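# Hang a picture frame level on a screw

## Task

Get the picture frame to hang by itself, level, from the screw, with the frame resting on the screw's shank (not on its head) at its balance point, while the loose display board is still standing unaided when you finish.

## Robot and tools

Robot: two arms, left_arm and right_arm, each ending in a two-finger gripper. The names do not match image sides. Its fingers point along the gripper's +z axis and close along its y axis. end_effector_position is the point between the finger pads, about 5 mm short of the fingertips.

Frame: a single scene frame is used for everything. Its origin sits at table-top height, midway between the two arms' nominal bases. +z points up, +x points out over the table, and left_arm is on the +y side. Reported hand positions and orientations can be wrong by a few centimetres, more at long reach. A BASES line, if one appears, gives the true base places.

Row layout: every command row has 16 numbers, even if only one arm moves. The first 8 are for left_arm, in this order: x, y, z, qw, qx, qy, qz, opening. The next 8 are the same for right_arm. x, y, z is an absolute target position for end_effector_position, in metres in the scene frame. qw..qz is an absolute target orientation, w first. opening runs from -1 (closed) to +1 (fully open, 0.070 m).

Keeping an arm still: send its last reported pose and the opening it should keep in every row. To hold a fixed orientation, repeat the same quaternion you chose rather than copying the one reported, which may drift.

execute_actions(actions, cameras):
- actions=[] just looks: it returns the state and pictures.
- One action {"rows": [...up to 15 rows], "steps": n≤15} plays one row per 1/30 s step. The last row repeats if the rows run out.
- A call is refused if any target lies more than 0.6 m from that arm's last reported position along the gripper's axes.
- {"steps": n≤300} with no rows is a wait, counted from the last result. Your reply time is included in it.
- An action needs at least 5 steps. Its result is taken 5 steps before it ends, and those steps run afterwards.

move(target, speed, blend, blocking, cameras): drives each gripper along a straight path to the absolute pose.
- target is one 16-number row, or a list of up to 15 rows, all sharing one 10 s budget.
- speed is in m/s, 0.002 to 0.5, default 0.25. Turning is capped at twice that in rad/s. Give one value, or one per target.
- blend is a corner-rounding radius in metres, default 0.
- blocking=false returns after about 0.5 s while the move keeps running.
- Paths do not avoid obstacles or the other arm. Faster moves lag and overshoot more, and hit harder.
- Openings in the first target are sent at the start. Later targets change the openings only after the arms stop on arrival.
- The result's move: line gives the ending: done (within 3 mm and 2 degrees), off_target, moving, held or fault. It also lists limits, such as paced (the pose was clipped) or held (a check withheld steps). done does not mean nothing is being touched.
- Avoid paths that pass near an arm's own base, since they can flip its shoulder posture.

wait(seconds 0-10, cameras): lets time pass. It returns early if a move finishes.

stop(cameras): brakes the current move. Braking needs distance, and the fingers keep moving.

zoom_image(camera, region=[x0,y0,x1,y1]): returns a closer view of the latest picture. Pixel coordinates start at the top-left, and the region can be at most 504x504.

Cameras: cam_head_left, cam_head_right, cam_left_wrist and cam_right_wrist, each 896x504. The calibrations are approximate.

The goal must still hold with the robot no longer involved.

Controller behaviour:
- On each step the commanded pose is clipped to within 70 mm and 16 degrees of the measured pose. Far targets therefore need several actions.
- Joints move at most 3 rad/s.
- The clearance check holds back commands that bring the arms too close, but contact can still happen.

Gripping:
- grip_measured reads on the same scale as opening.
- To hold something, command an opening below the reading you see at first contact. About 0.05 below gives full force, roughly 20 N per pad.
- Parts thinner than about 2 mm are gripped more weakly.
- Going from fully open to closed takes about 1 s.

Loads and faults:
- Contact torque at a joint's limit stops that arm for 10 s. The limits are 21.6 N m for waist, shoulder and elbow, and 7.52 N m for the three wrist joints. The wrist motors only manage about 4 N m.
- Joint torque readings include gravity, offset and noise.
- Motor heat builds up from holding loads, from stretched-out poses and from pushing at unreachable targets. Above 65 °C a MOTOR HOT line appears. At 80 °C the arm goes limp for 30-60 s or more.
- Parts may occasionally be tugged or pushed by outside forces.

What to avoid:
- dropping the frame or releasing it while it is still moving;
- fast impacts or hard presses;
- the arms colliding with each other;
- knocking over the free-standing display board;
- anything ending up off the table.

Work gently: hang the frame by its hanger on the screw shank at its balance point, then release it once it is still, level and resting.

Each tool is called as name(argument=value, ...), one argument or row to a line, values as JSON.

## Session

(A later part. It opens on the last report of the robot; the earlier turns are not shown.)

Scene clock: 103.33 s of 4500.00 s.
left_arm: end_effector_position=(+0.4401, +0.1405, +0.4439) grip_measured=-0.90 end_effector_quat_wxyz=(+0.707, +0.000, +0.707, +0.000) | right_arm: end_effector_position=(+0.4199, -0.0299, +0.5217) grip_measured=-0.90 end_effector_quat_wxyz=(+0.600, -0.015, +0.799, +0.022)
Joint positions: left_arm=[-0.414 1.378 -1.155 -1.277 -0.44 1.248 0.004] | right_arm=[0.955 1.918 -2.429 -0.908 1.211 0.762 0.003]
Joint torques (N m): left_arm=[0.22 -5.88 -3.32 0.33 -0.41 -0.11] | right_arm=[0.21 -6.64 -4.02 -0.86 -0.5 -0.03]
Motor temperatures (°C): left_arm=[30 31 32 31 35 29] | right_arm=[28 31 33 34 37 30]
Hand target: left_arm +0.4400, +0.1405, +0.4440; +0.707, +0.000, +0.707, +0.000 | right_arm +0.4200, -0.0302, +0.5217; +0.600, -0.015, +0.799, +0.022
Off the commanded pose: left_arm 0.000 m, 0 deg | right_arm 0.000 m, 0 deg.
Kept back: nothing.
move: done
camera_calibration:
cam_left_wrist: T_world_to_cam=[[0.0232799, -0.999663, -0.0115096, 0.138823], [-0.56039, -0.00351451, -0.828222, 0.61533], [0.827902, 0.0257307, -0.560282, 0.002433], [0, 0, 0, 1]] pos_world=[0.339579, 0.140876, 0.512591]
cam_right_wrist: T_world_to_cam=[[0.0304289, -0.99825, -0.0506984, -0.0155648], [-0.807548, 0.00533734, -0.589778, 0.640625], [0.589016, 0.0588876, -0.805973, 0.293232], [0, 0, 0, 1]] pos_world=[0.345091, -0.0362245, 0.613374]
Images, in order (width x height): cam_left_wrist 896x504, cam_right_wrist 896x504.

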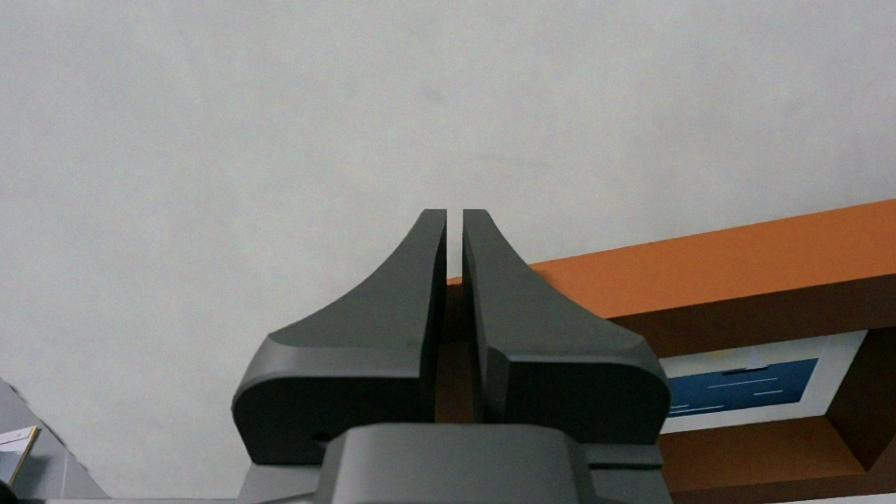

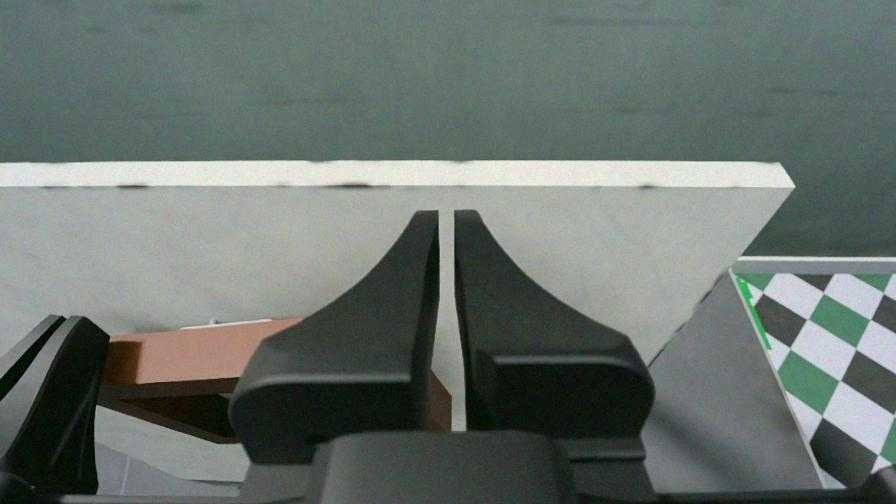

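move(
  target=[0.440,0.1405,0.448,0.7071,0,0.7071,0,-0.9,0.42,-0.0302,0.5217,0.600,-0.015,0.799,0.022,-0.9],
  speed=0.008,
  cameras=["cam_left_wrist","cam_right_wrist"],
)

move(
  target=[0.440,0.1405,0.454,0.7071,0,0.7071,0,-0.9,0.42,-0.0302,0.5217,0.600,-0.015,0.799,0.022,-0.9],
  speed=0.01,
  cameras=["cam_left_wrist","cam_right_wrist"],
)

Scene clock: 104.30 s of 4500.00 s.
left_arm: end_effector_position=(+0.4400, +0.1406, +0.4480) grip_measured=-0.90 end_effector_quat_wxyz=(+0.707, +0.000, +0.707, +0.000) | right_arm: end_effector_position=(+0.4199, -0.0299, +0.5217) grip_measured=-0.90 end_effector_quat_wxyz=(+0.600, -0.015, +0.799, +0.022)
Joint positions: left_arm=[-0.414 1.377 -1.17 -1.31 -0.436 1.284 0.004] | right_arm=[0.955 1.918 -2.429 -0.908 1.211 0.762 0.003]
Joint torques (N m): left_arm=[0.09 -6.04 -3.78 0.35 -0.32 -0.08] | right_arm=[0.24 -6.71 -4.03 -0.86 -0.5 -0.03]
Motor temperatures (°C): left_arm=[30 31 32 31 35 29] | right_arm=[28 31 33 34 37 30]
Hand target: left_arm +0.4400, +0.1405, +0.4480; +0.707, +0.000, +0.707, +0.000 | right_arm +0.4200, -0.0302, +0.5217; +0.600, -0.015, +0.799, +0.022
Off the commanded pose: left_arm 0.000 m, 0 deg | right_arm 0.000 m, 0 deg.
Kept back: nothing.
move: done
camera_calibration:
cam_left_wrist: T_world_to_cam=[[0.0238138, -0.999652, -0.0113481, 0.138714], [-0.56013, -0.00393954, -0.828395, 0.618707], [0.828062, 0.0260837, -0.560029, 0.00455712], [0, 0, 0, 1]] pos_world=[0.33948, 0.140984, 0.51666]
cam_right_wrist: T_world_to_cam=[[0.0304289, -0.99825, -0.0506984, -0.0155648], [-0.807548, 0.00533734, -0.589778, 0.640625], [0.589016, 0.0588876, -0.805973, 0.293232], [0, 0, 0, 1]] pos_world=[0.345091, -0.0362245, 0.613374]
Images, in order (width x height): cam_left_wrist 896x504, cam_right_wrist 896x504.

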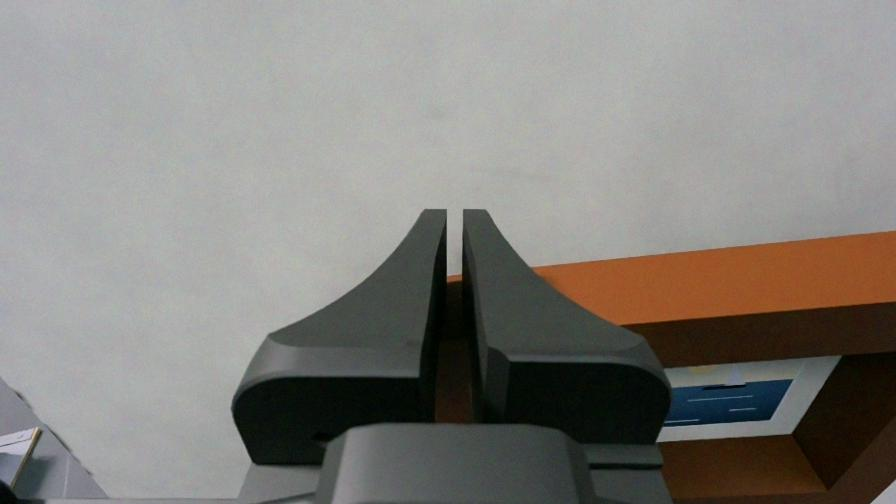

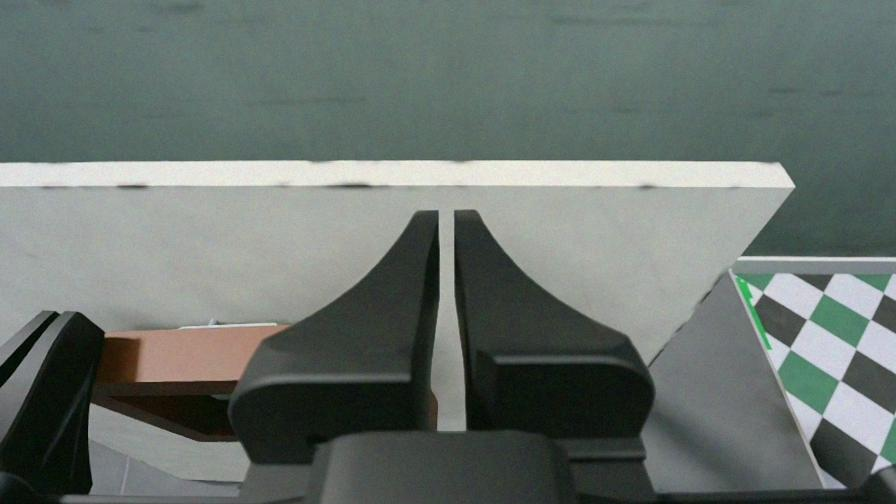

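Scene clock: 105.13 s of 4500.00 s.
left_arm: end_effector_position=(+0.4401, +0.1405, +0.4539) grip_measured=-0.90 end_effector_quat_wxyz=(+0.707, +0.000, +0.707, +0.000) | right_arm: end_effector_position=(+0.4199, -0.0299, +0.5217) grip_measured=-0.90 end_effector_quat_wxyz=(+0.600, -0.015, +0.799, +0.022)
Joint positions: left_arm=[-0.414 1.377 -1.194 -1.36 -0.43 1.34 0.003] | right_arm=[0.955 1.918 -2.429 -0.908 1.211 0.762 0.003]
Joint torques (N m): left_arm=[0.27 -5.87 -3.71 0.38 -0.25 -0.13] | right_arm=[0.25 -6.68 -4.02 -0.85 -0.5 -0.03]
Motor temperatures (°C): left_arm=[30 31 32 31 35 29] | right_arm=[28 31 33 34 37 30]
Hand target: left_arm +0.4400, +0.1405, +0.4540; +0.707, +0.000, +0.707, +0.000 | right_arm +0.4200, -0.0302, +0.5217; +0.600, -0.015, +0.799, +0.022
Off the commanded pose: left_arm 0.000 m, 0 deg | right_arm 0.000 m, 0 deg.
Kept back: nothing.
move: done
camera_calibration:
cam_left_wrist: T_world_to_cam=[[0.0235856, -0.999655, -0.0115708, 0.138879], [-0.560392, -0.00363528, -0.828219, 0.623638], [0.827891, 0.0260183, -0.560285, 0.00796407], [0, 0, 0, 1]] pos_world=[0.339613, 0.140891, 0.522578]
cam_right_wrist: T_world_to_cam=[[0.0304289, -0.99825, -0.0506984, -0.0155648], [-0.807548, 0.00533734, -0.589778, 0.640625], [0.589016, 0.0588876, -0.805973, 0.293232], [0, 0, 0, 1]] pos_world=[0.345091, -0.0362245, 0.613374]
Images, in order (width x height): cam_left_wrist 896x504, cam_right_wrist 896x504.

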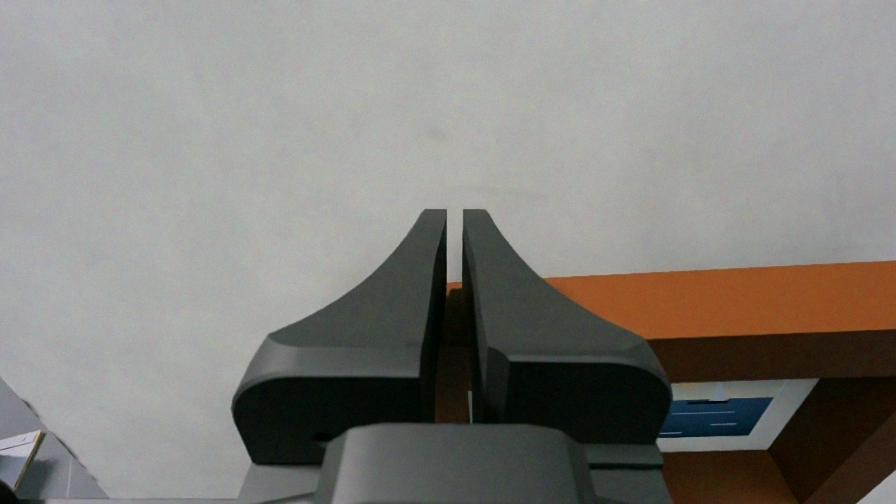

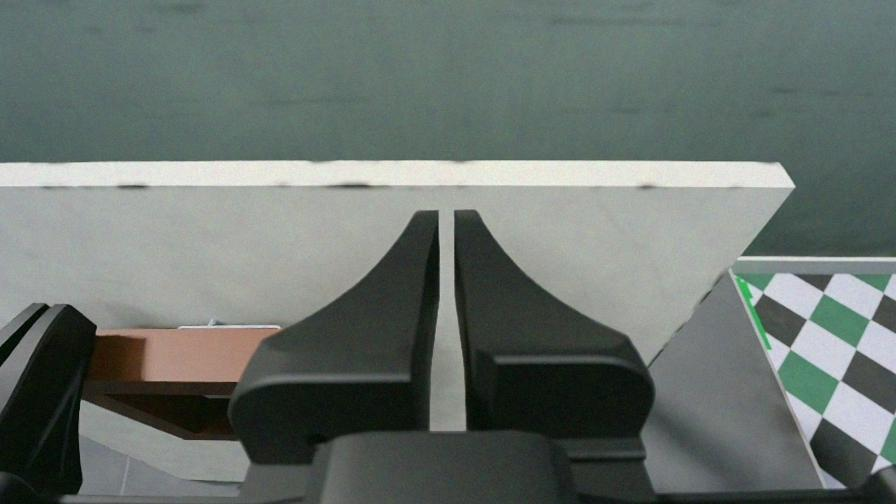

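move(
  target=[0.440,0.1405,0.460,0.7071,0,0.7071,0,-0.9,0.42,-0.0302,0.5217,0.600,-0.015,0.799,0.022,-0.9],
  speed=0.01,
  cameras=["cam_left_wrist","cam_right_wrist"],
)

move(
  target=[0.440,0.1405,0.480,0.7071,0,0.7071,0,-0.9,0.42,-0.0302,0.5217,0.600,-0.015,0.799,0.022,-0.9],
  speed=0.03,
  cameras=["cam_left_wrist","cam_right_wrist"],
)

Scene clock: 106.53 s of 4500.00 s.
left_arm: end_effector_position=(+0.4401, +0.1406, +0.4597) grip_measured=-0.90 end_effector_quat_wxyz=(+0.707, +0.000, +0.707, +0.000) | right_arm: end_effector_position=(+0.4199, -0.0299, +0.5217) grip_measured=-0.90 end_effector_quat_wxyz=(+0.600, -0.015, +0.799, +0.022)
Joint positions: left_arm=[-0.414 1.377 -1.218 -1.411 -0.426 1.396 0.003] | right_arm=[0.955 1.918 -2.429 -0.908 1.211 0.762 0.003]
Joint torques (N m): left_arm=[0.44 -5.81 -3.68 0.37 -0.18 -0.11] | right_arm=[0.24 -6.71 -3.99 -0.85 -0.5 -0.02]
Motor temperatures (°C): left_arm=[30 31 32 31 35 29] | right_arm=[28 31 33 34 37 30]
Hand target: left_arm +0.4400, +0.1405, +0.4600; +0.707, +0.000, +0.707, +0.000 | right_arm +0.4200, -0.0302, +0.5217; +0.600, -0.015, +0.799, +0.022
Off the commanded pose: left_arm 0.000 m, 0 deg | right_arm 0.000 m, 0 deg.
Kept back: nothing.
move: done
camera_calibration:
cam_left_wrist: T_world_to_cam=[[0.0241405, -0.999641, -0.0116525, 0.138869], [-0.560533, -0.00388325, -0.828123, 0.628559], [0.82778, 0.0265229, -0.560425, 0.0113163], [0, 0, 0, 1]] pos_world=[0.339608, 0.14096, 0.528484]
cam_right_wrist: T_world_to_cam=[[0.0304289, -0.99825, -0.0506984, -0.0155648], [-0.807548, 0.00533734, -0.589778, 0.640625], [0.589016, 0.0588876, -0.805973, 0.293232], [0, 0, 0, 1]] pos_world=[0.345091, -0.0362245, 0.613374]
Images, in order (width x height): cam_left_wrist 896x504, cam_right_wrist 896x504.

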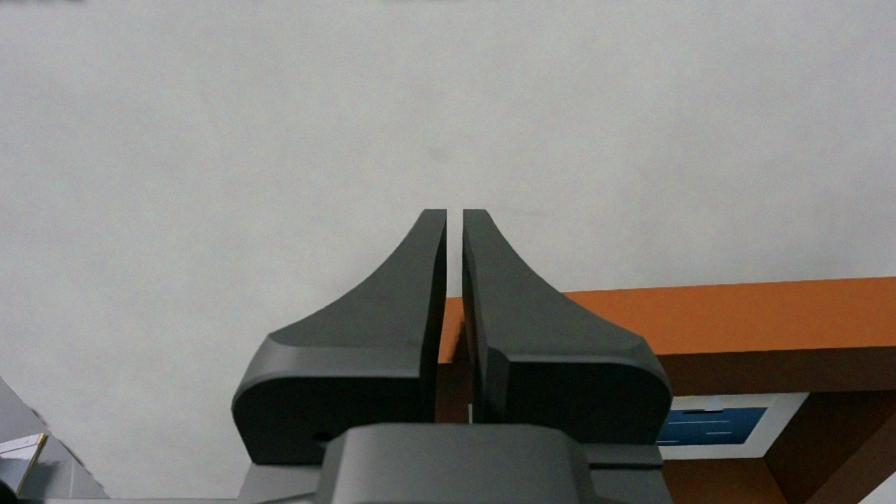

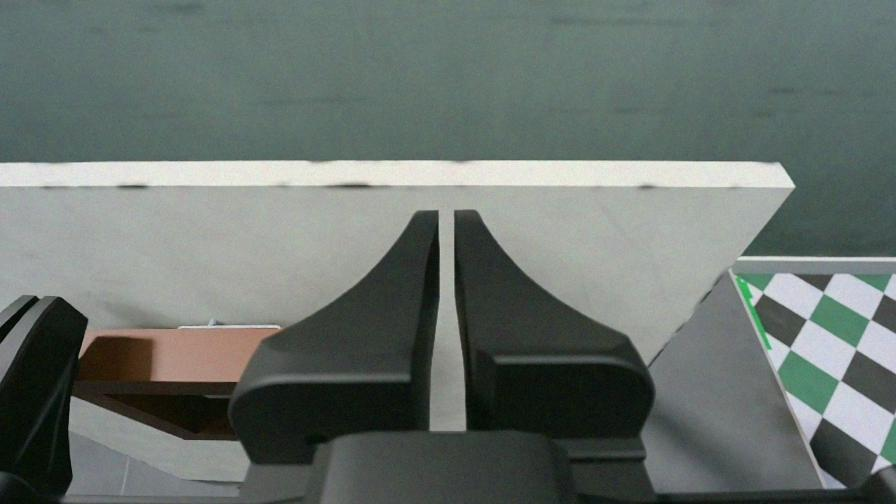

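Scene clock: 107.43 s of 4500.00 s.
left_arm: end_effector_position=(+0.4398, +0.1407, +0.4804) grip_measured=-0.90 end_effector_quat_wxyz=(+0.707, +0.000, +0.707, +0.000) | right_arm: end_effector_position=(+0.4199, -0.0299, +0.5217) grip_measured=-0.90 end_effector_quat_wxyz=(+0.600, -0.015, +0.799, +0.022)
Joint positions: left_arm=[-0.414 1.38 -1.301 -1.588 -0.421 1.59 0.003] | right_arm=[0.955 1.918 -2.429 -0.908 1.211 0.762 0.003]
Joint torques (N m): left_arm=[0.43 -4.42 -3.25 0.51 0.01 -0.16] | right_arm=[0.28 -6.73 -4.02 -0.85 -0.5 -0.02]
Motor temperatures (°C): left_arm=[30 31 32 31 35 29] | right_arm=[28 31 33 34 37 30]
Hand target: left_arm +0.4400, +0.1405, +0.4800; +0.707, +0.000, +0.707, +0.000 | right_arm +0.4200, -0.0302, +0.5217; +0.600, -0.015, +0.799, +0.022
Off the commanded pose: left_arm 0.001 m, 0 deg | right_arm 0.000 m, 0 deg.
Kept back: nothing.
move: done
camera_calibration:
cam_left_wrist: T_world_to_cam=[[0.0239504, -0.999648, -0.0113844, 0.139156], [-0.559492, -0.00396583, -0.828826, 0.645428], [0.828489, 0.0262202, -0.55939, 0.0223873], [0, 0, 0, 1]] pos_world=[0.339232, 0.14108, 0.549055]
cam_right_wrist: T_world_to_cam=[[0.0304289, -0.99825, -0.0506984, -0.0155648], [-0.807548, 0.00533734, -0.589778, 0.640625], [0.589016, 0.0588876, -0.805973, 0.293232], [0, 0, 0, 1]] pos_world=[0.345091, -0.0362245, 0.613374]
Images, in order (width x height): cam_left_wrist 896x504, cam_right_wrist 896x504.

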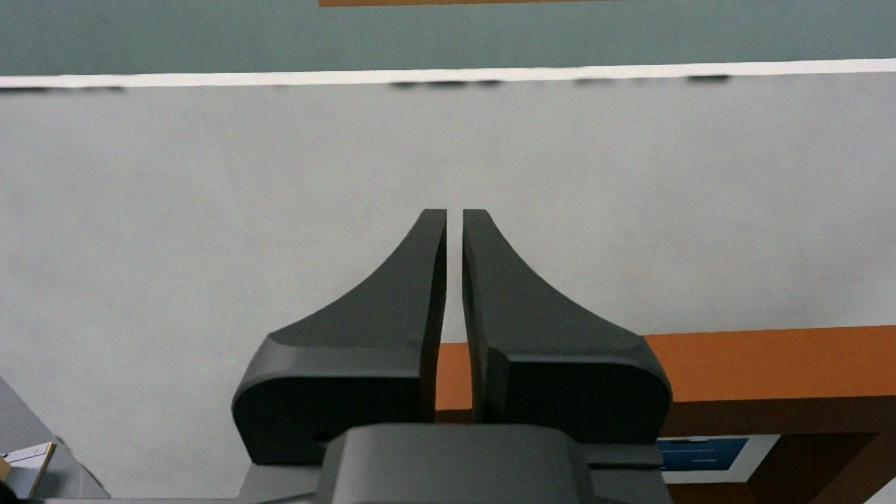

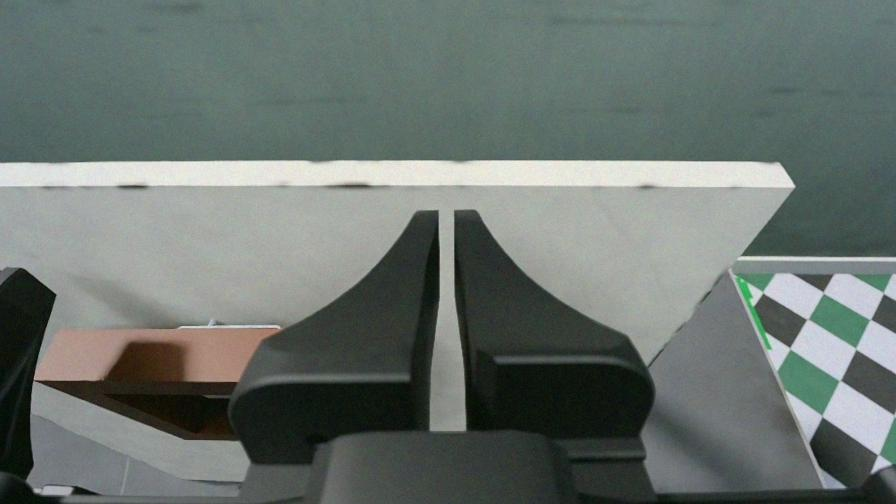

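move(
  target=[
    [0.38,0.16,0.475,0.7071,0,0.7071,0,-0.9,0.42,-0.0302,0.5217,0.600,-0.015,0.799,0.022,-0.9],
    [0.30,0.23,0.40,0.7071,0,0.7071,0,0,0.42,-0.0302,0.5217,0.600,-0.015,0.799,0.022,-0.9],
  ],
  speed=0.15,
  blend=0.02,
  cameras=["all"],
)

zoom_image(
  camera="cam_head_left",
  region=[290, 0, 540, 180],
)

zoom_image(
  camera="cam_head_right",
  region=[270, 0, 530, 190],
)

zoom_image(
  camera="cam_right_wrist",
  region=[150, 300, 290, 340],
)

Scene clock: 110.53 s of 4500.00 s.
left_arm: end_effector_position=(+0.2999, +0.2299, +0.4004) grip_measured=+0.00 end_effector_quat_wxyz=(+0.707, +0.000, +0.707, +0.000) | right_arm: end_effector_position=(+0.4199, -0.0299, +0.5217) grip_measured=-0.90 end_effector_quat_wxyz=(+0.600, -0.015, +0.799, +0.022)
Joint positions: left_arm=[-0.083 0.766 -0.612 -0.924 -0.112 0.921 0.035] | right_arm=[0.955 1.918 -2.429 -0.908 1.211 0.762 0.003]
Joint torques (N m): left_arm=[0.46 -0.56 -2.67 0.03 -0.72 -0.05] | right_arm=[0.3 -6.69 -4 -0.84 -0.5 -0.01]
Motor temperatures (°C): left_arm=[30 31 32 31 34 29] | right_arm=[28 31 33 34 37 30]
Hand target: left_arm +0.3000, +0.2300, +0.4000; +0.707, +0.000, +0.707, +0.000 | right_arm +0.4200, -0.0302, +0.5217; +0.600, -0.015, +0.799, +0.022
Off the commanded pose: left_arm 0.000 m, 0 deg | right_arm 0.000 m, 0 deg.
Kept back: nothing.
move: done
camera_calibration:
cam_left_wrist: T_world_to_cam=[[0.023996, -0.999657, -0.0105279, 0.230405], [-0.559652, -0.00470641, -0.828714, 0.501365], [0.82838, 0.0257778, -0.559573, 0.0914438], [0, 0, 0, 1]] pos_world=[0.199311, 0.230328, 0.469083]
cam_right_wrist: T_world_to_cam=[[0.0304289, -0.99825, -0.0506984, -0.0155648], [-0.807548, 0.00533734, -0.589778, 0.640625], [0.589016, 0.0588876, -0.805973, 0.293232], [0, 0, 0, 1]] pos_world=[0.345091, -0.0362245, 0.613374]

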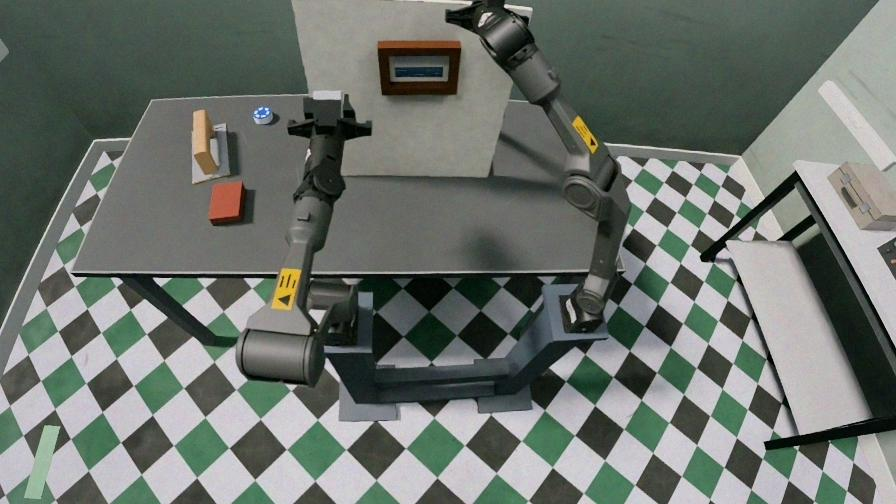

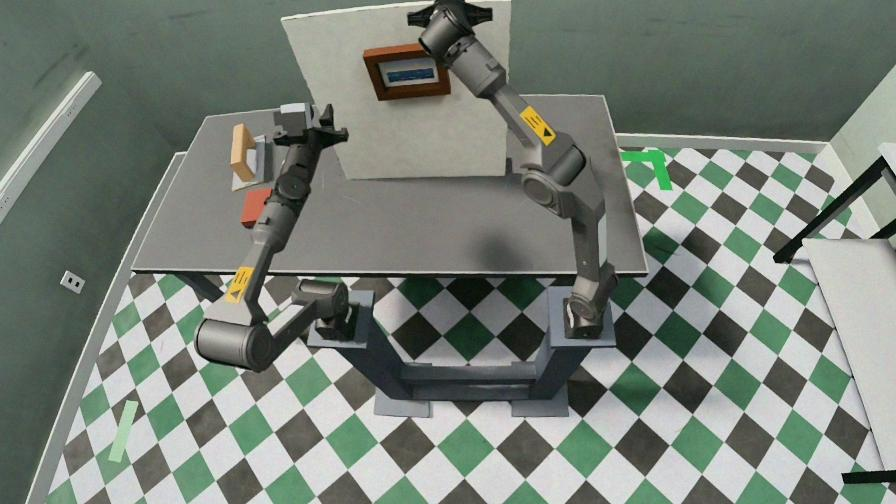

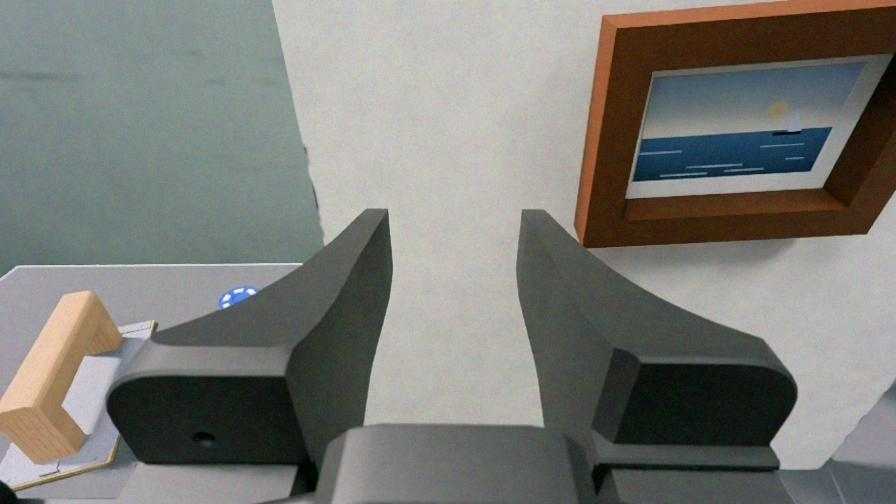

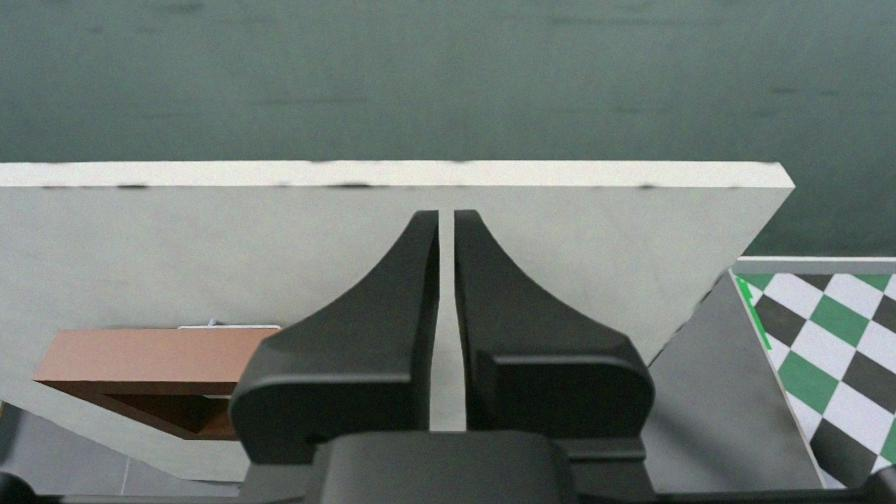

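Scaled by 2.016 from the camera's 896x504 image, which has a finer 1280x720 frame.

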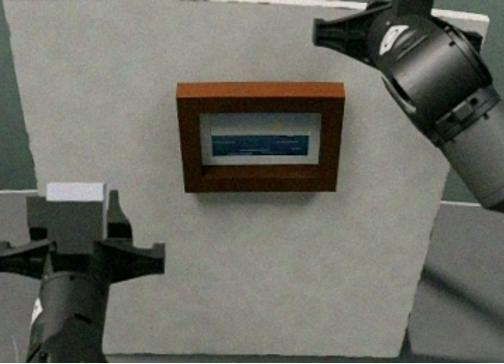

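Scaled by 1.938 from the camera's 896x504 image, which has a finer 1280x720 frame.

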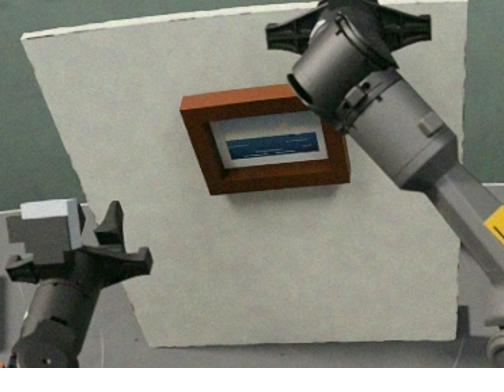

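Scaled by 3.600 from the camera's 896x504 image, which has a finer 1280x720 frame.

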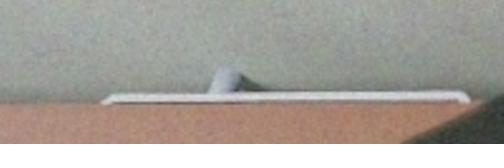

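zoom_image(
  camera="cam_head_left",
  region=[370, 30, 470, 105],
)

zoom_image(
  camera="cam_head_right",
  region=[355, 35, 455, 110],
)

zoom_image(
  camera="cam_head_left",
  region=[330, 150, 500, 190],
)

zoom_image(
  camera="cam_head_left",
  region=[280, 0, 410, 60],
)

zoom_image(
  camera="cam_head_left",
  region=[440, 0, 560, 60],
)

zoom_image(
  camera="cam_head_right",
  region=[330, 150, 520, 190],
)

zoom_image(
  camera="cam_head_right",
  region=[270, 0, 400, 60],
)

zoom_image(
  camera="cam_head_right",
  region=[410, 0, 540, 60],
)

Scaled by 5.040 from the camera's 896x504 image, which has a finer 1280x720 frame.

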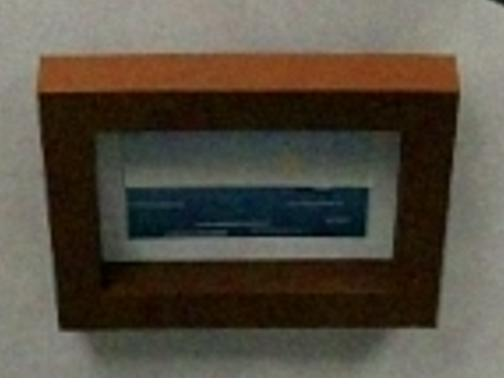

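Scaled by 5.040 from the camera's 896x504 image, which has a finer 1280x720 frame.

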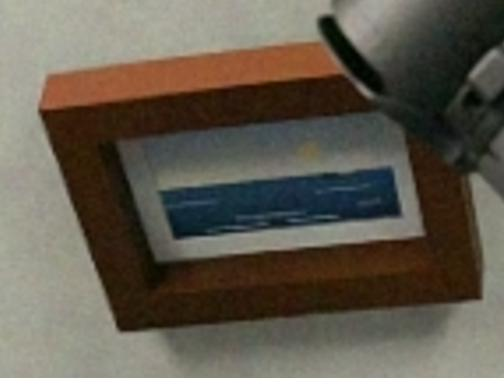

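Scaled by 2.965 from the camera's 896x504 image, which has a finer 1280x720 frame.

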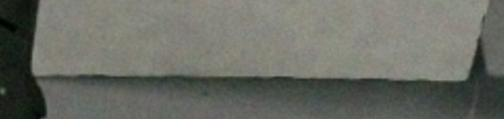

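Scaled by 3.877 from the camera's 896x504 image, which has a finer 1280x720 frame.

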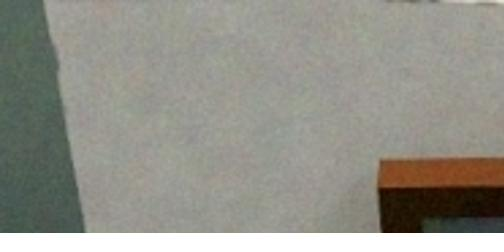

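Scaled by 4.200 from the camera's 896x504 image, which has a finer 1280x720 frame.

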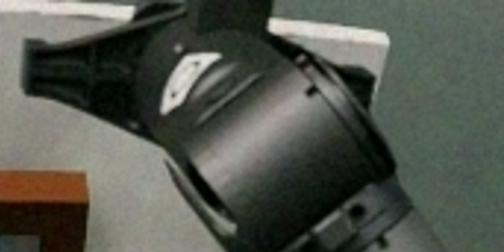

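Scaled by 2.653 from the camera's 896x504 image, which has a finer 1280x720 frame.

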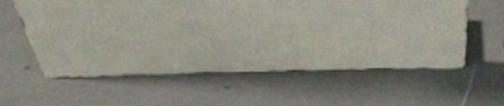

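Scaled by 3.877 from the camera's 896x504 image, which has a finer 1280x720 frame.

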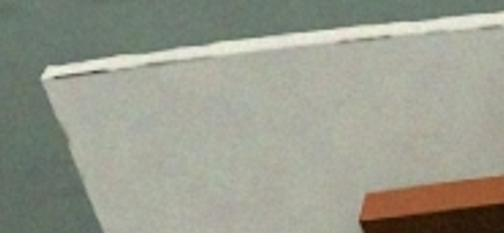

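Scaled by 3.877 from the camera's 896x504 image, which has a finer 1280x720 frame.

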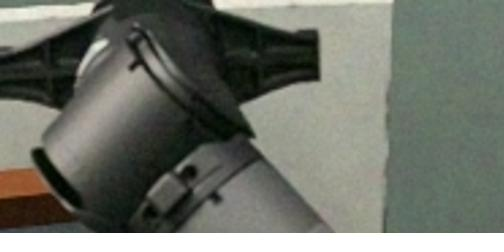

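zoom_image(
  camera="cam_right_wrist",
  region=[20, 310, 260, 450],
)

zoom_image(
  camera="cam_left_wrist",
  region=[560, 0, 896, 260],
)

Scaled by 2.100 from the camera's 896x504 image, which has a finer 1280x720 frame.

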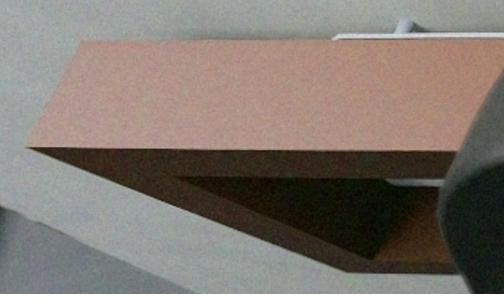

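Scaled by 1.500 from the camera's 896x504 image, which has a finer 1280x720 frame.

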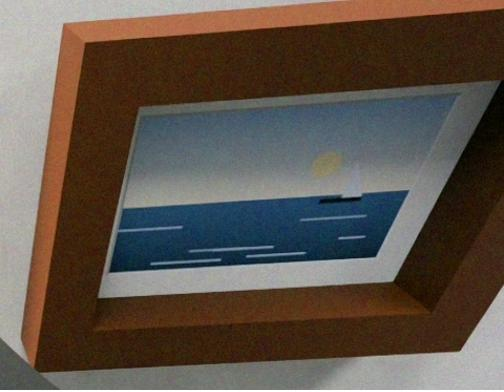

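move(
  target=[
    [0.372,0.1505,0.386,0.7071,-0.0062,0.7071,-0.0062,0.0,0.42,-0.0302,0.5217,0.600,-0.015,0.799,0.022,-0.9],
    [0.442,0.1505,0.386,0.7071,-0.0062,0.7071,-0.0062,0.0,0.42,-0.0302,0.5217,0.600,-0.015,0.799,0.022,-0.9],
    [0.442,0.1505,0.403,0.7071,-0.0062,0.7071,-0.0062,0.0,0.42,-0.0302,0.5217,0.600,-0.015,0.799,0.022,-0.9],
  ],
  speed=[0.15,0.06,0.012],
  cameras=["cam_left_wrist","cam_right_wrist"],
)

zoom_image(
  camera="cam_right_wrist",
  region=[20, 310, 260, 450],
)

Scene clock: 123.80 s of 4500.00 s.
left_arm: end_effector_position=(+0.4421, +0.1508, +0.4028) grip_measured=+0.00 end_effector_quat_wxyz=(+0.707, -0.006, +0.707, -0.006) | right_arm: end_effector_position=(+0.4199, -0.0299, +0.5217) grip_measured=-0.90 end_effector_quat_wxyz=(+0.600, -0.015, +0.799, +0.022)
Joint positions: left_arm=[-0.372 1.39 -1.002 -0.929 -0.479 0.854 0.035] | right_arm=[0.955 1.918 -2.429 -0.908 1.211 0.762 0.003]
Joint torques (N m): left_arm=[-0.79 -5.97 -3.72 0.34 -0.83 -0.1] | right_arm=[0.48 -6.77 -3.99 -0.83 -0.51 0.02]
Motor temperatures (°C): left_arm=[30 31 32 31 34 29] | right_arm=[28 31 33 34 37 30]
Hand target: left_arm +0.4420, +0.1505, +0.4030; +0.707, -0.006, +0.707, -0.006 | right_arm +0.4200, -0.0302, +0.5217; +0.600, -0.015, +0.799, +0.022
Off the commanded pose: left_arm 0.000 m, 0 deg | right_arm 0.000 m, 0 deg.
Kept back: nothing.
move: done
camera_calibration:
cam_left_wrist: T_world_to_cam=[[0.0242676, -0.999688, 0.00590435, 0.141152], [-0.560262, -0.0184914, -0.828109, 0.584661], [0.82796, 0.0167882, -0.560536, -0.0210768], [0, 0, 0, 1]] pos_world=[0.341589, 0.152273, 0.471516]
cam_right_wrist: T_world_to_cam=[[0.0304289, -0.99825, -0.0506984, -0.0155648], [-0.807548, 0.00533734, -0.589778, 0.640625], [0.589016, 0.0588876, -0.805973, 0.293232], [0, 0, 0, 1]] pos_world=[0.345091, -0.0362245, 0.613374]
Images, in order (width x height): cam_left_wrist 896x504, cam_right_wrist 896x504.

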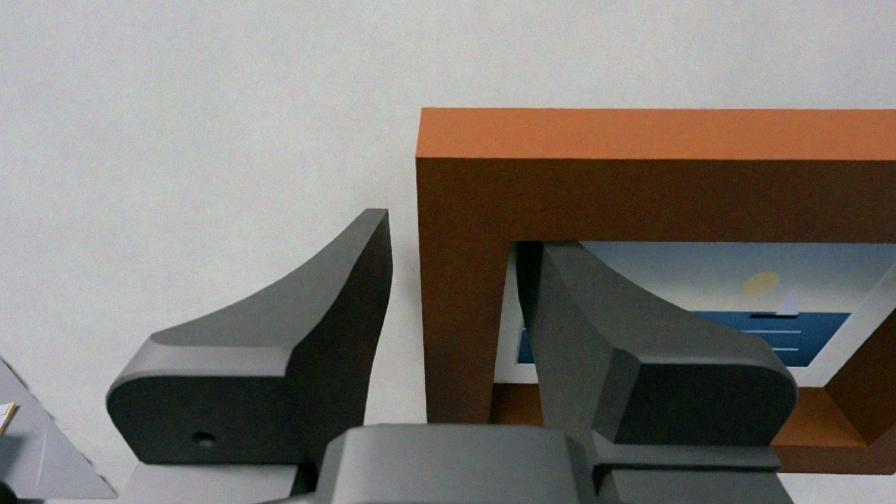

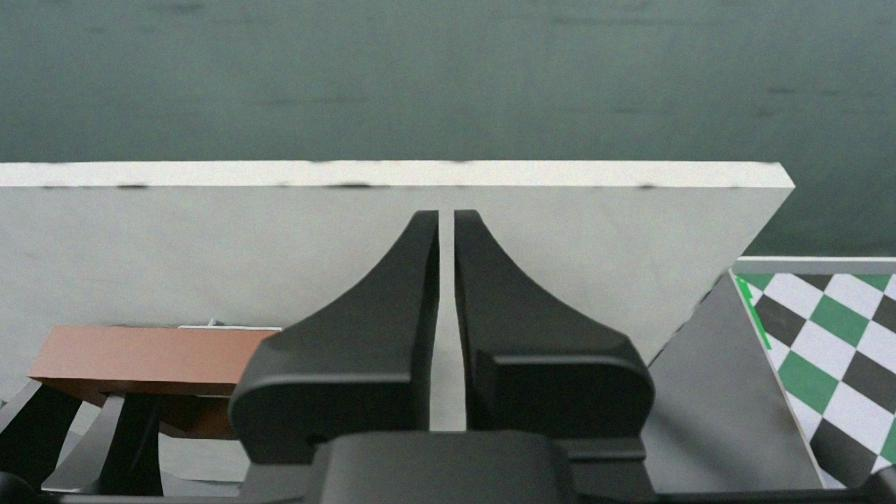

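Scaled by 2.100 from the camera's 896x504 image, which has a finer 1280x720 frame.

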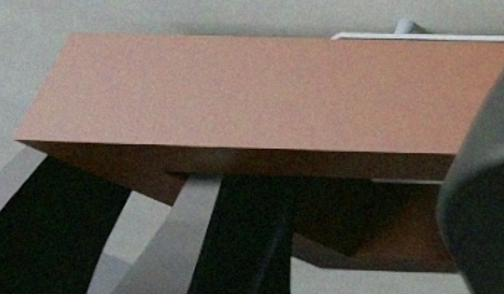

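move(
  target=[
    [0.442,0.1505,0.408,0.7071,-0.0062,0.7071,-0.0062,0.0,0.42,-0.0302,0.5217,0.600,-0.015,0.799,0.022,-0.9],
    [0.442,0.1505,0.390,0.7071,-0.0062,0.7071,-0.0062,0.0,0.42,-0.0302,0.5217,0.600,-0.015,0.799,0.022,-0.9],
  ],
  speed=0.012,
  cameras=["all"],
)

zoom_image(
  camera="cam_right_wrist",
  region=[20, 310, 260, 450],
)

zoom_image(
  camera="cam_right_wrist",
  region=[150, 300, 290, 340],
)

zoom_image(
  camera="cam_head_left",
  region=[370, 30, 470, 105],
)

zoom_image(
  camera="cam_head_right",
  region=[355, 35, 455, 110],
)

Scene clock: 126.47 s of 4500.00 s.
left_arm: end_effector_position=(+0.4419, +0.1506, +0.3901) grip_measured=+0.00 end_effector_quat_wxyz=(+0.707, -0.006, +0.707, -0.006) | right_arm: end_effector_position=(+0.4199, -0.0299, +0.5217) grip_measured=-0.90 end_effector_quat_wxyz=(+0.600, -0.015, +0.799, +0.022)
Joint positions: left_arm=[-0.372 1.4 -0.959 -0.851 -0.511 0.765 0.035] | right_arm=[0.955 1.918 -2.429 -0.908 1.211 0.762 0.003]
Joint torques (N m): left_arm=[-0.73 -4.48 -2.87 0.26 -1.06 -0.04] | right_arm=[0.47 -6.79 -4 -0.83 -0.51 0.03]
Motor temperatures (°C): left_arm=[30 31 32 31 34 29] | right_arm=[28 31 33 34 37 30]
Hand target: left_arm +0.4420, +0.1505, +0.3900; +0.707, -0.006, +0.707, -0.006 | right_arm +0.4200, -0.0302, +0.5217; +0.600, -0.015, +0.799, +0.022
Off the commanded pose: left_arm 0.000 m, 0 deg | right_arm 0.000 m, 0 deg.
Kept back: nothing.
move: done
camera_calibration:
cam_left_wrist: T_world_to_cam=[[0.0232691, -0.999707, 0.00670323, 0.141231], [-0.559989, -0.0185881, -0.828291, 0.573968], [0.828173, 0.0155198, -0.560258, -0.0280464], [0, 0, 0, 1]] pos_world=[0.341357, 0.152294, 0.458753]
cam_right_wrist: T_world_to_cam=[[0.0304289, -0.99825, -0.0506984, -0.0155648], [-0.807548, 0.00533734, -0.589778, 0.640625], [0.589016, 0.0588876, -0.805973, 0.293232], [0, 0, 0, 1]] pos_world=[0.345091, -0.0362245, 0.613374]

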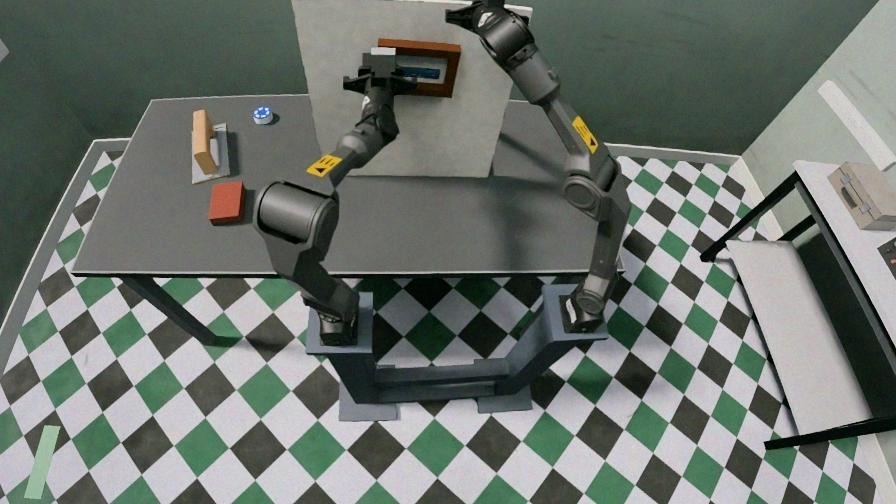

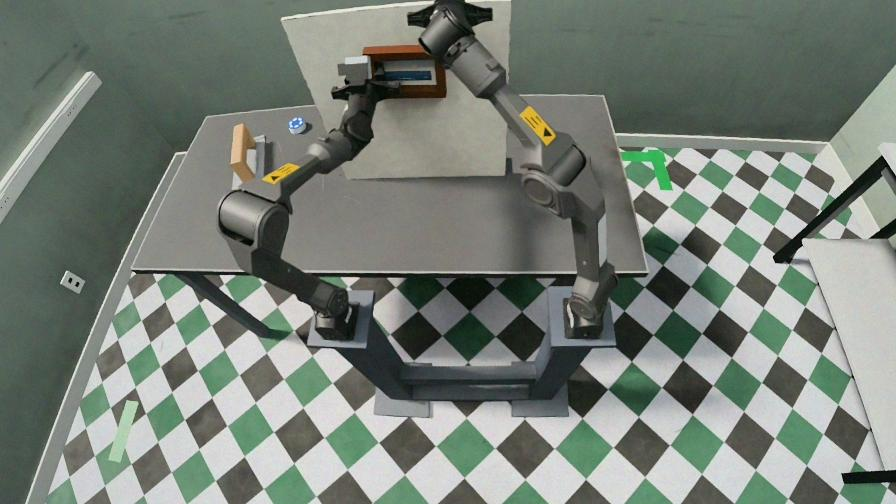

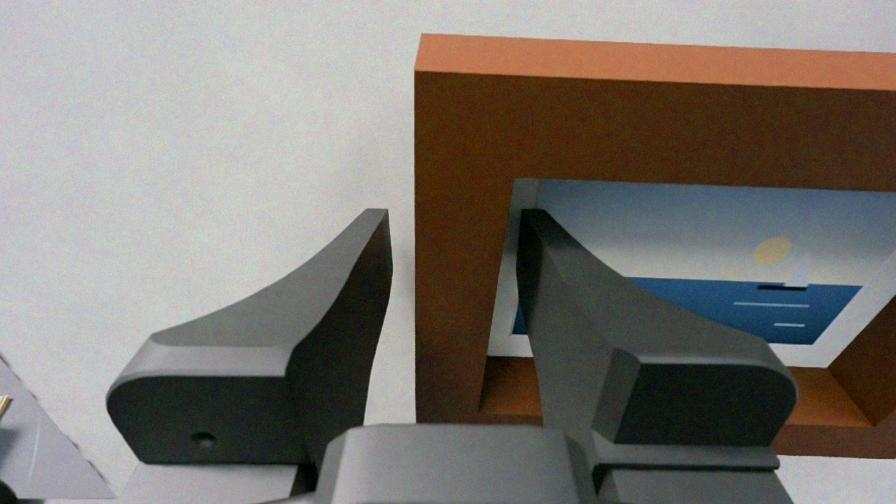

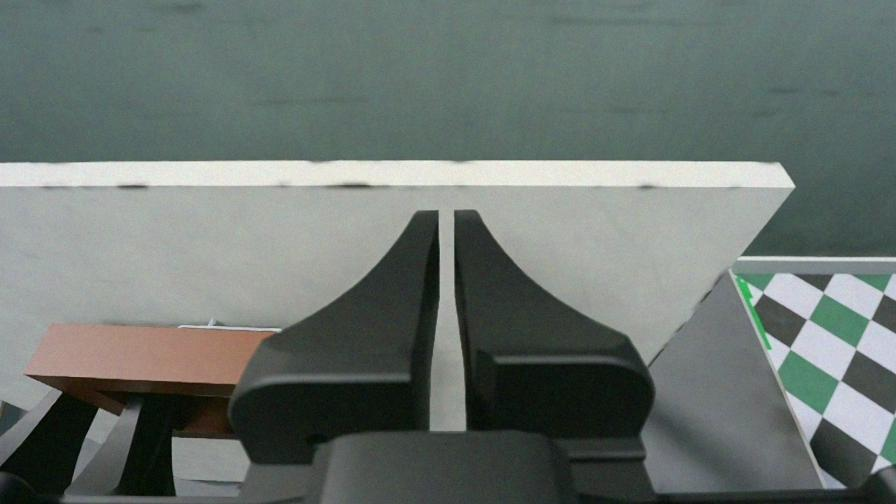

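Scaled by 2.100 from the camera's 896x504 image, which has a finer 1280x720 frame.

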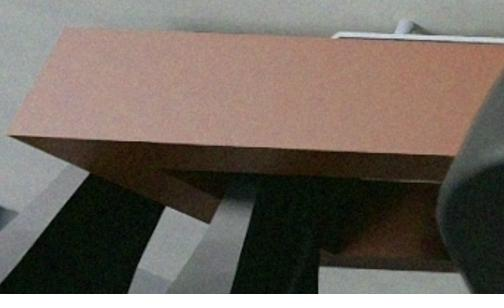

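Scaled by 3.600 from the camera's 896x504 image, which has a finer 1280x720 frame.

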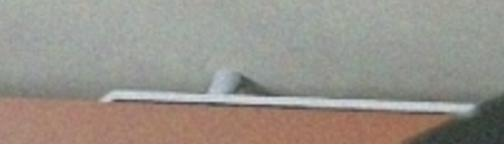

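Scaled by 5.040 from the camera's 896x504 image, which has a finer 1280x720 frame.

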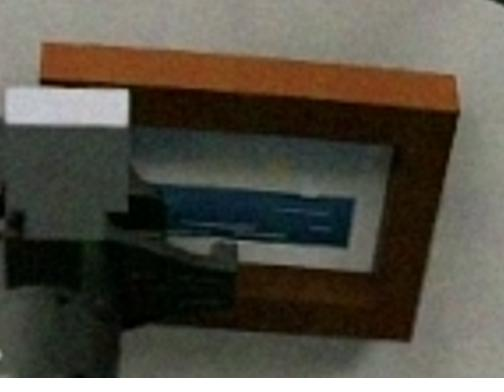

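Scaled by 5.040 from the camera's 896x504 image, which has a finer 1280x720 frame.

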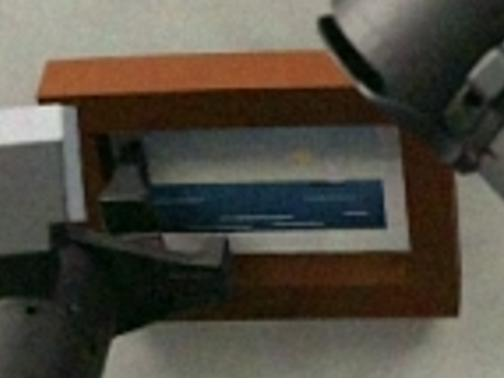

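move(
  target=[
    [0.372,0.1505,0.389,0.7071,-0.0062,0.7071,-0.0062,0.0,0.42,-0.0302,0.5217,0.600,-0.015,0.799,0.022,-0.9],
    [0.372,0.1405,0.470,0.7071,0,0.7071,0,-0.9,0.42,-0.0302,0.5217,0.600,-0.015,0.799,0.022,-0.9],
    [0.440,0.1405,0.470,0.7071,0,0.7071,0,-0.9,0.42,-0.0302,0.5217,0.600,-0.015,0.799,0.022,-0.9],
    [0.440,0.1405,0.4525,0.7071,0,0.7071,0,-0.9,0.42,-0.0302,0.5217,0.600,-0.015,0.799,0.022,-0.9],
  ],
  speed=[0.1,0.15,0.12,0.02],
  cameras=["cam_left_wrist","cam_right_wrist"],
)

zoom_image(
  camera="cam_right_wrist",
  region=[20, 310, 260, 450],
)

Scene clock: 132.83 s of 4500.00 s.
left_arm: end_effector_position=(+0.4401, +0.1405, +0.4523) grip_measured=-0.90 end_effector_quat_wxyz=(+0.707, +0.000, +0.707, +0.000) | right_arm: end_effector_position=(+0.4199, -0.0299, +0.5217) grip_measured=-0.90 end_effector_quat_wxyz=(+0.600, -0.015, +0.799, +0.022)
Joint positions: left_arm=[-0.414 1.377 -1.188 -1.346 -0.432 1.324 0.003] | right_arm=[0.955 1.918 -2.429 -0.908 1.211 0.762 0.003]
Joint torques (N m): left_arm=[-0.74 -5.84 -3.02 0.2 -0.43 0.01] | right_arm=[0.61 -6.83 -4.02 -0.81 -0.52 0.06]
Motor temperatures (°C): left_arm=[30 31 32 31 34 29] | right_arm=[28 31 33 34 37 30]
Hand target: left_arm +0.4400, +0.1405, +0.4525; +0.707, +0.000, +0.707, +0.000 | right_arm +0.4200, -0.0302, +0.5217; +0.600, -0.015, +0.799, +0.022
Off the commanded pose: left_arm 0.000 m, 0 deg | right_arm 0.000 m, 0 deg.
Kept back: nothing.
move: done
camera_calibration:
cam_left_wrist: T_world_to_cam=[[0.0235522, -0.999662, -0.0110266, 0.138636], [-0.560326, -0.00406534, -0.828262, 0.622359], [0.827937, 0.0256859, -0.560232, 0.00709922], [0, 0, 0, 1]] pos_world=[0.339581, 0.140936, 0.520982]
cam_right_wrist: T_world_to_cam=[[0.0304289, -0.99825, -0.0506984, -0.0155648], [-0.807548, 0.00533734, -0.589778, 0.640625], [0.589016, 0.0588876, -0.805973, 0.293232], [0, 0, 0, 1]] pos_world=[0.345091, -0.0362245, 0.613374]
Images, in order (width x height): cam_left_wrist 896x504, cam_right_wrist 896x504.

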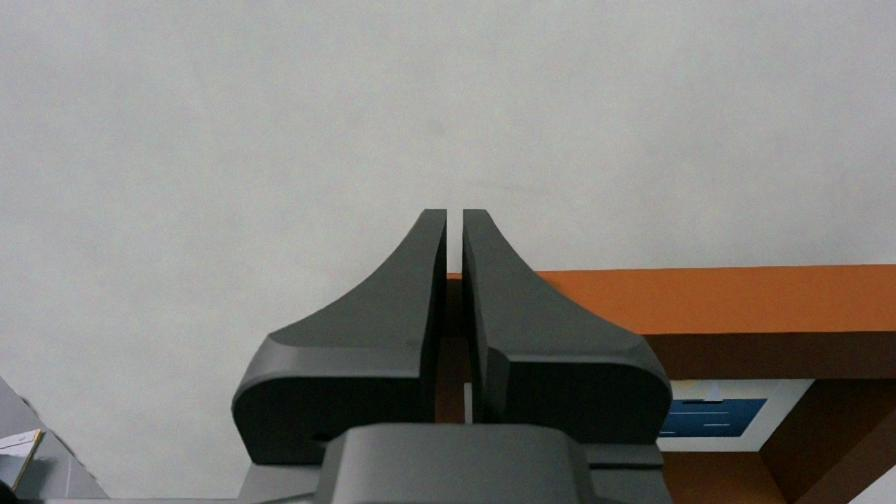

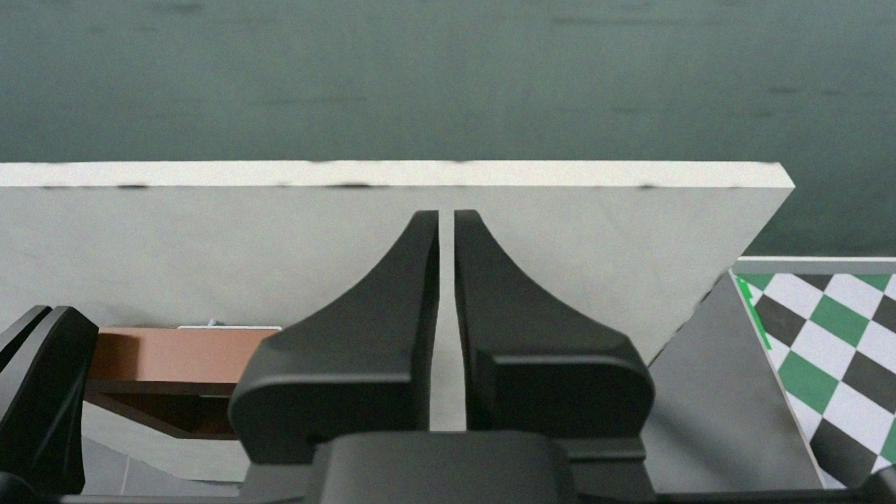

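Scaled by 2.100 from the camera's 896x504 image, which has a finer 1280x720 frame.

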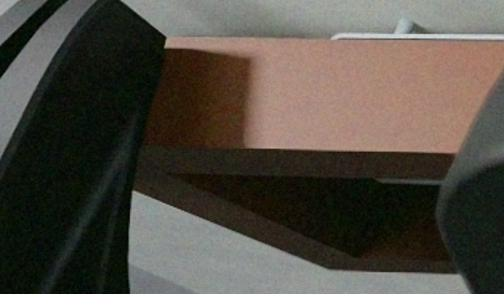

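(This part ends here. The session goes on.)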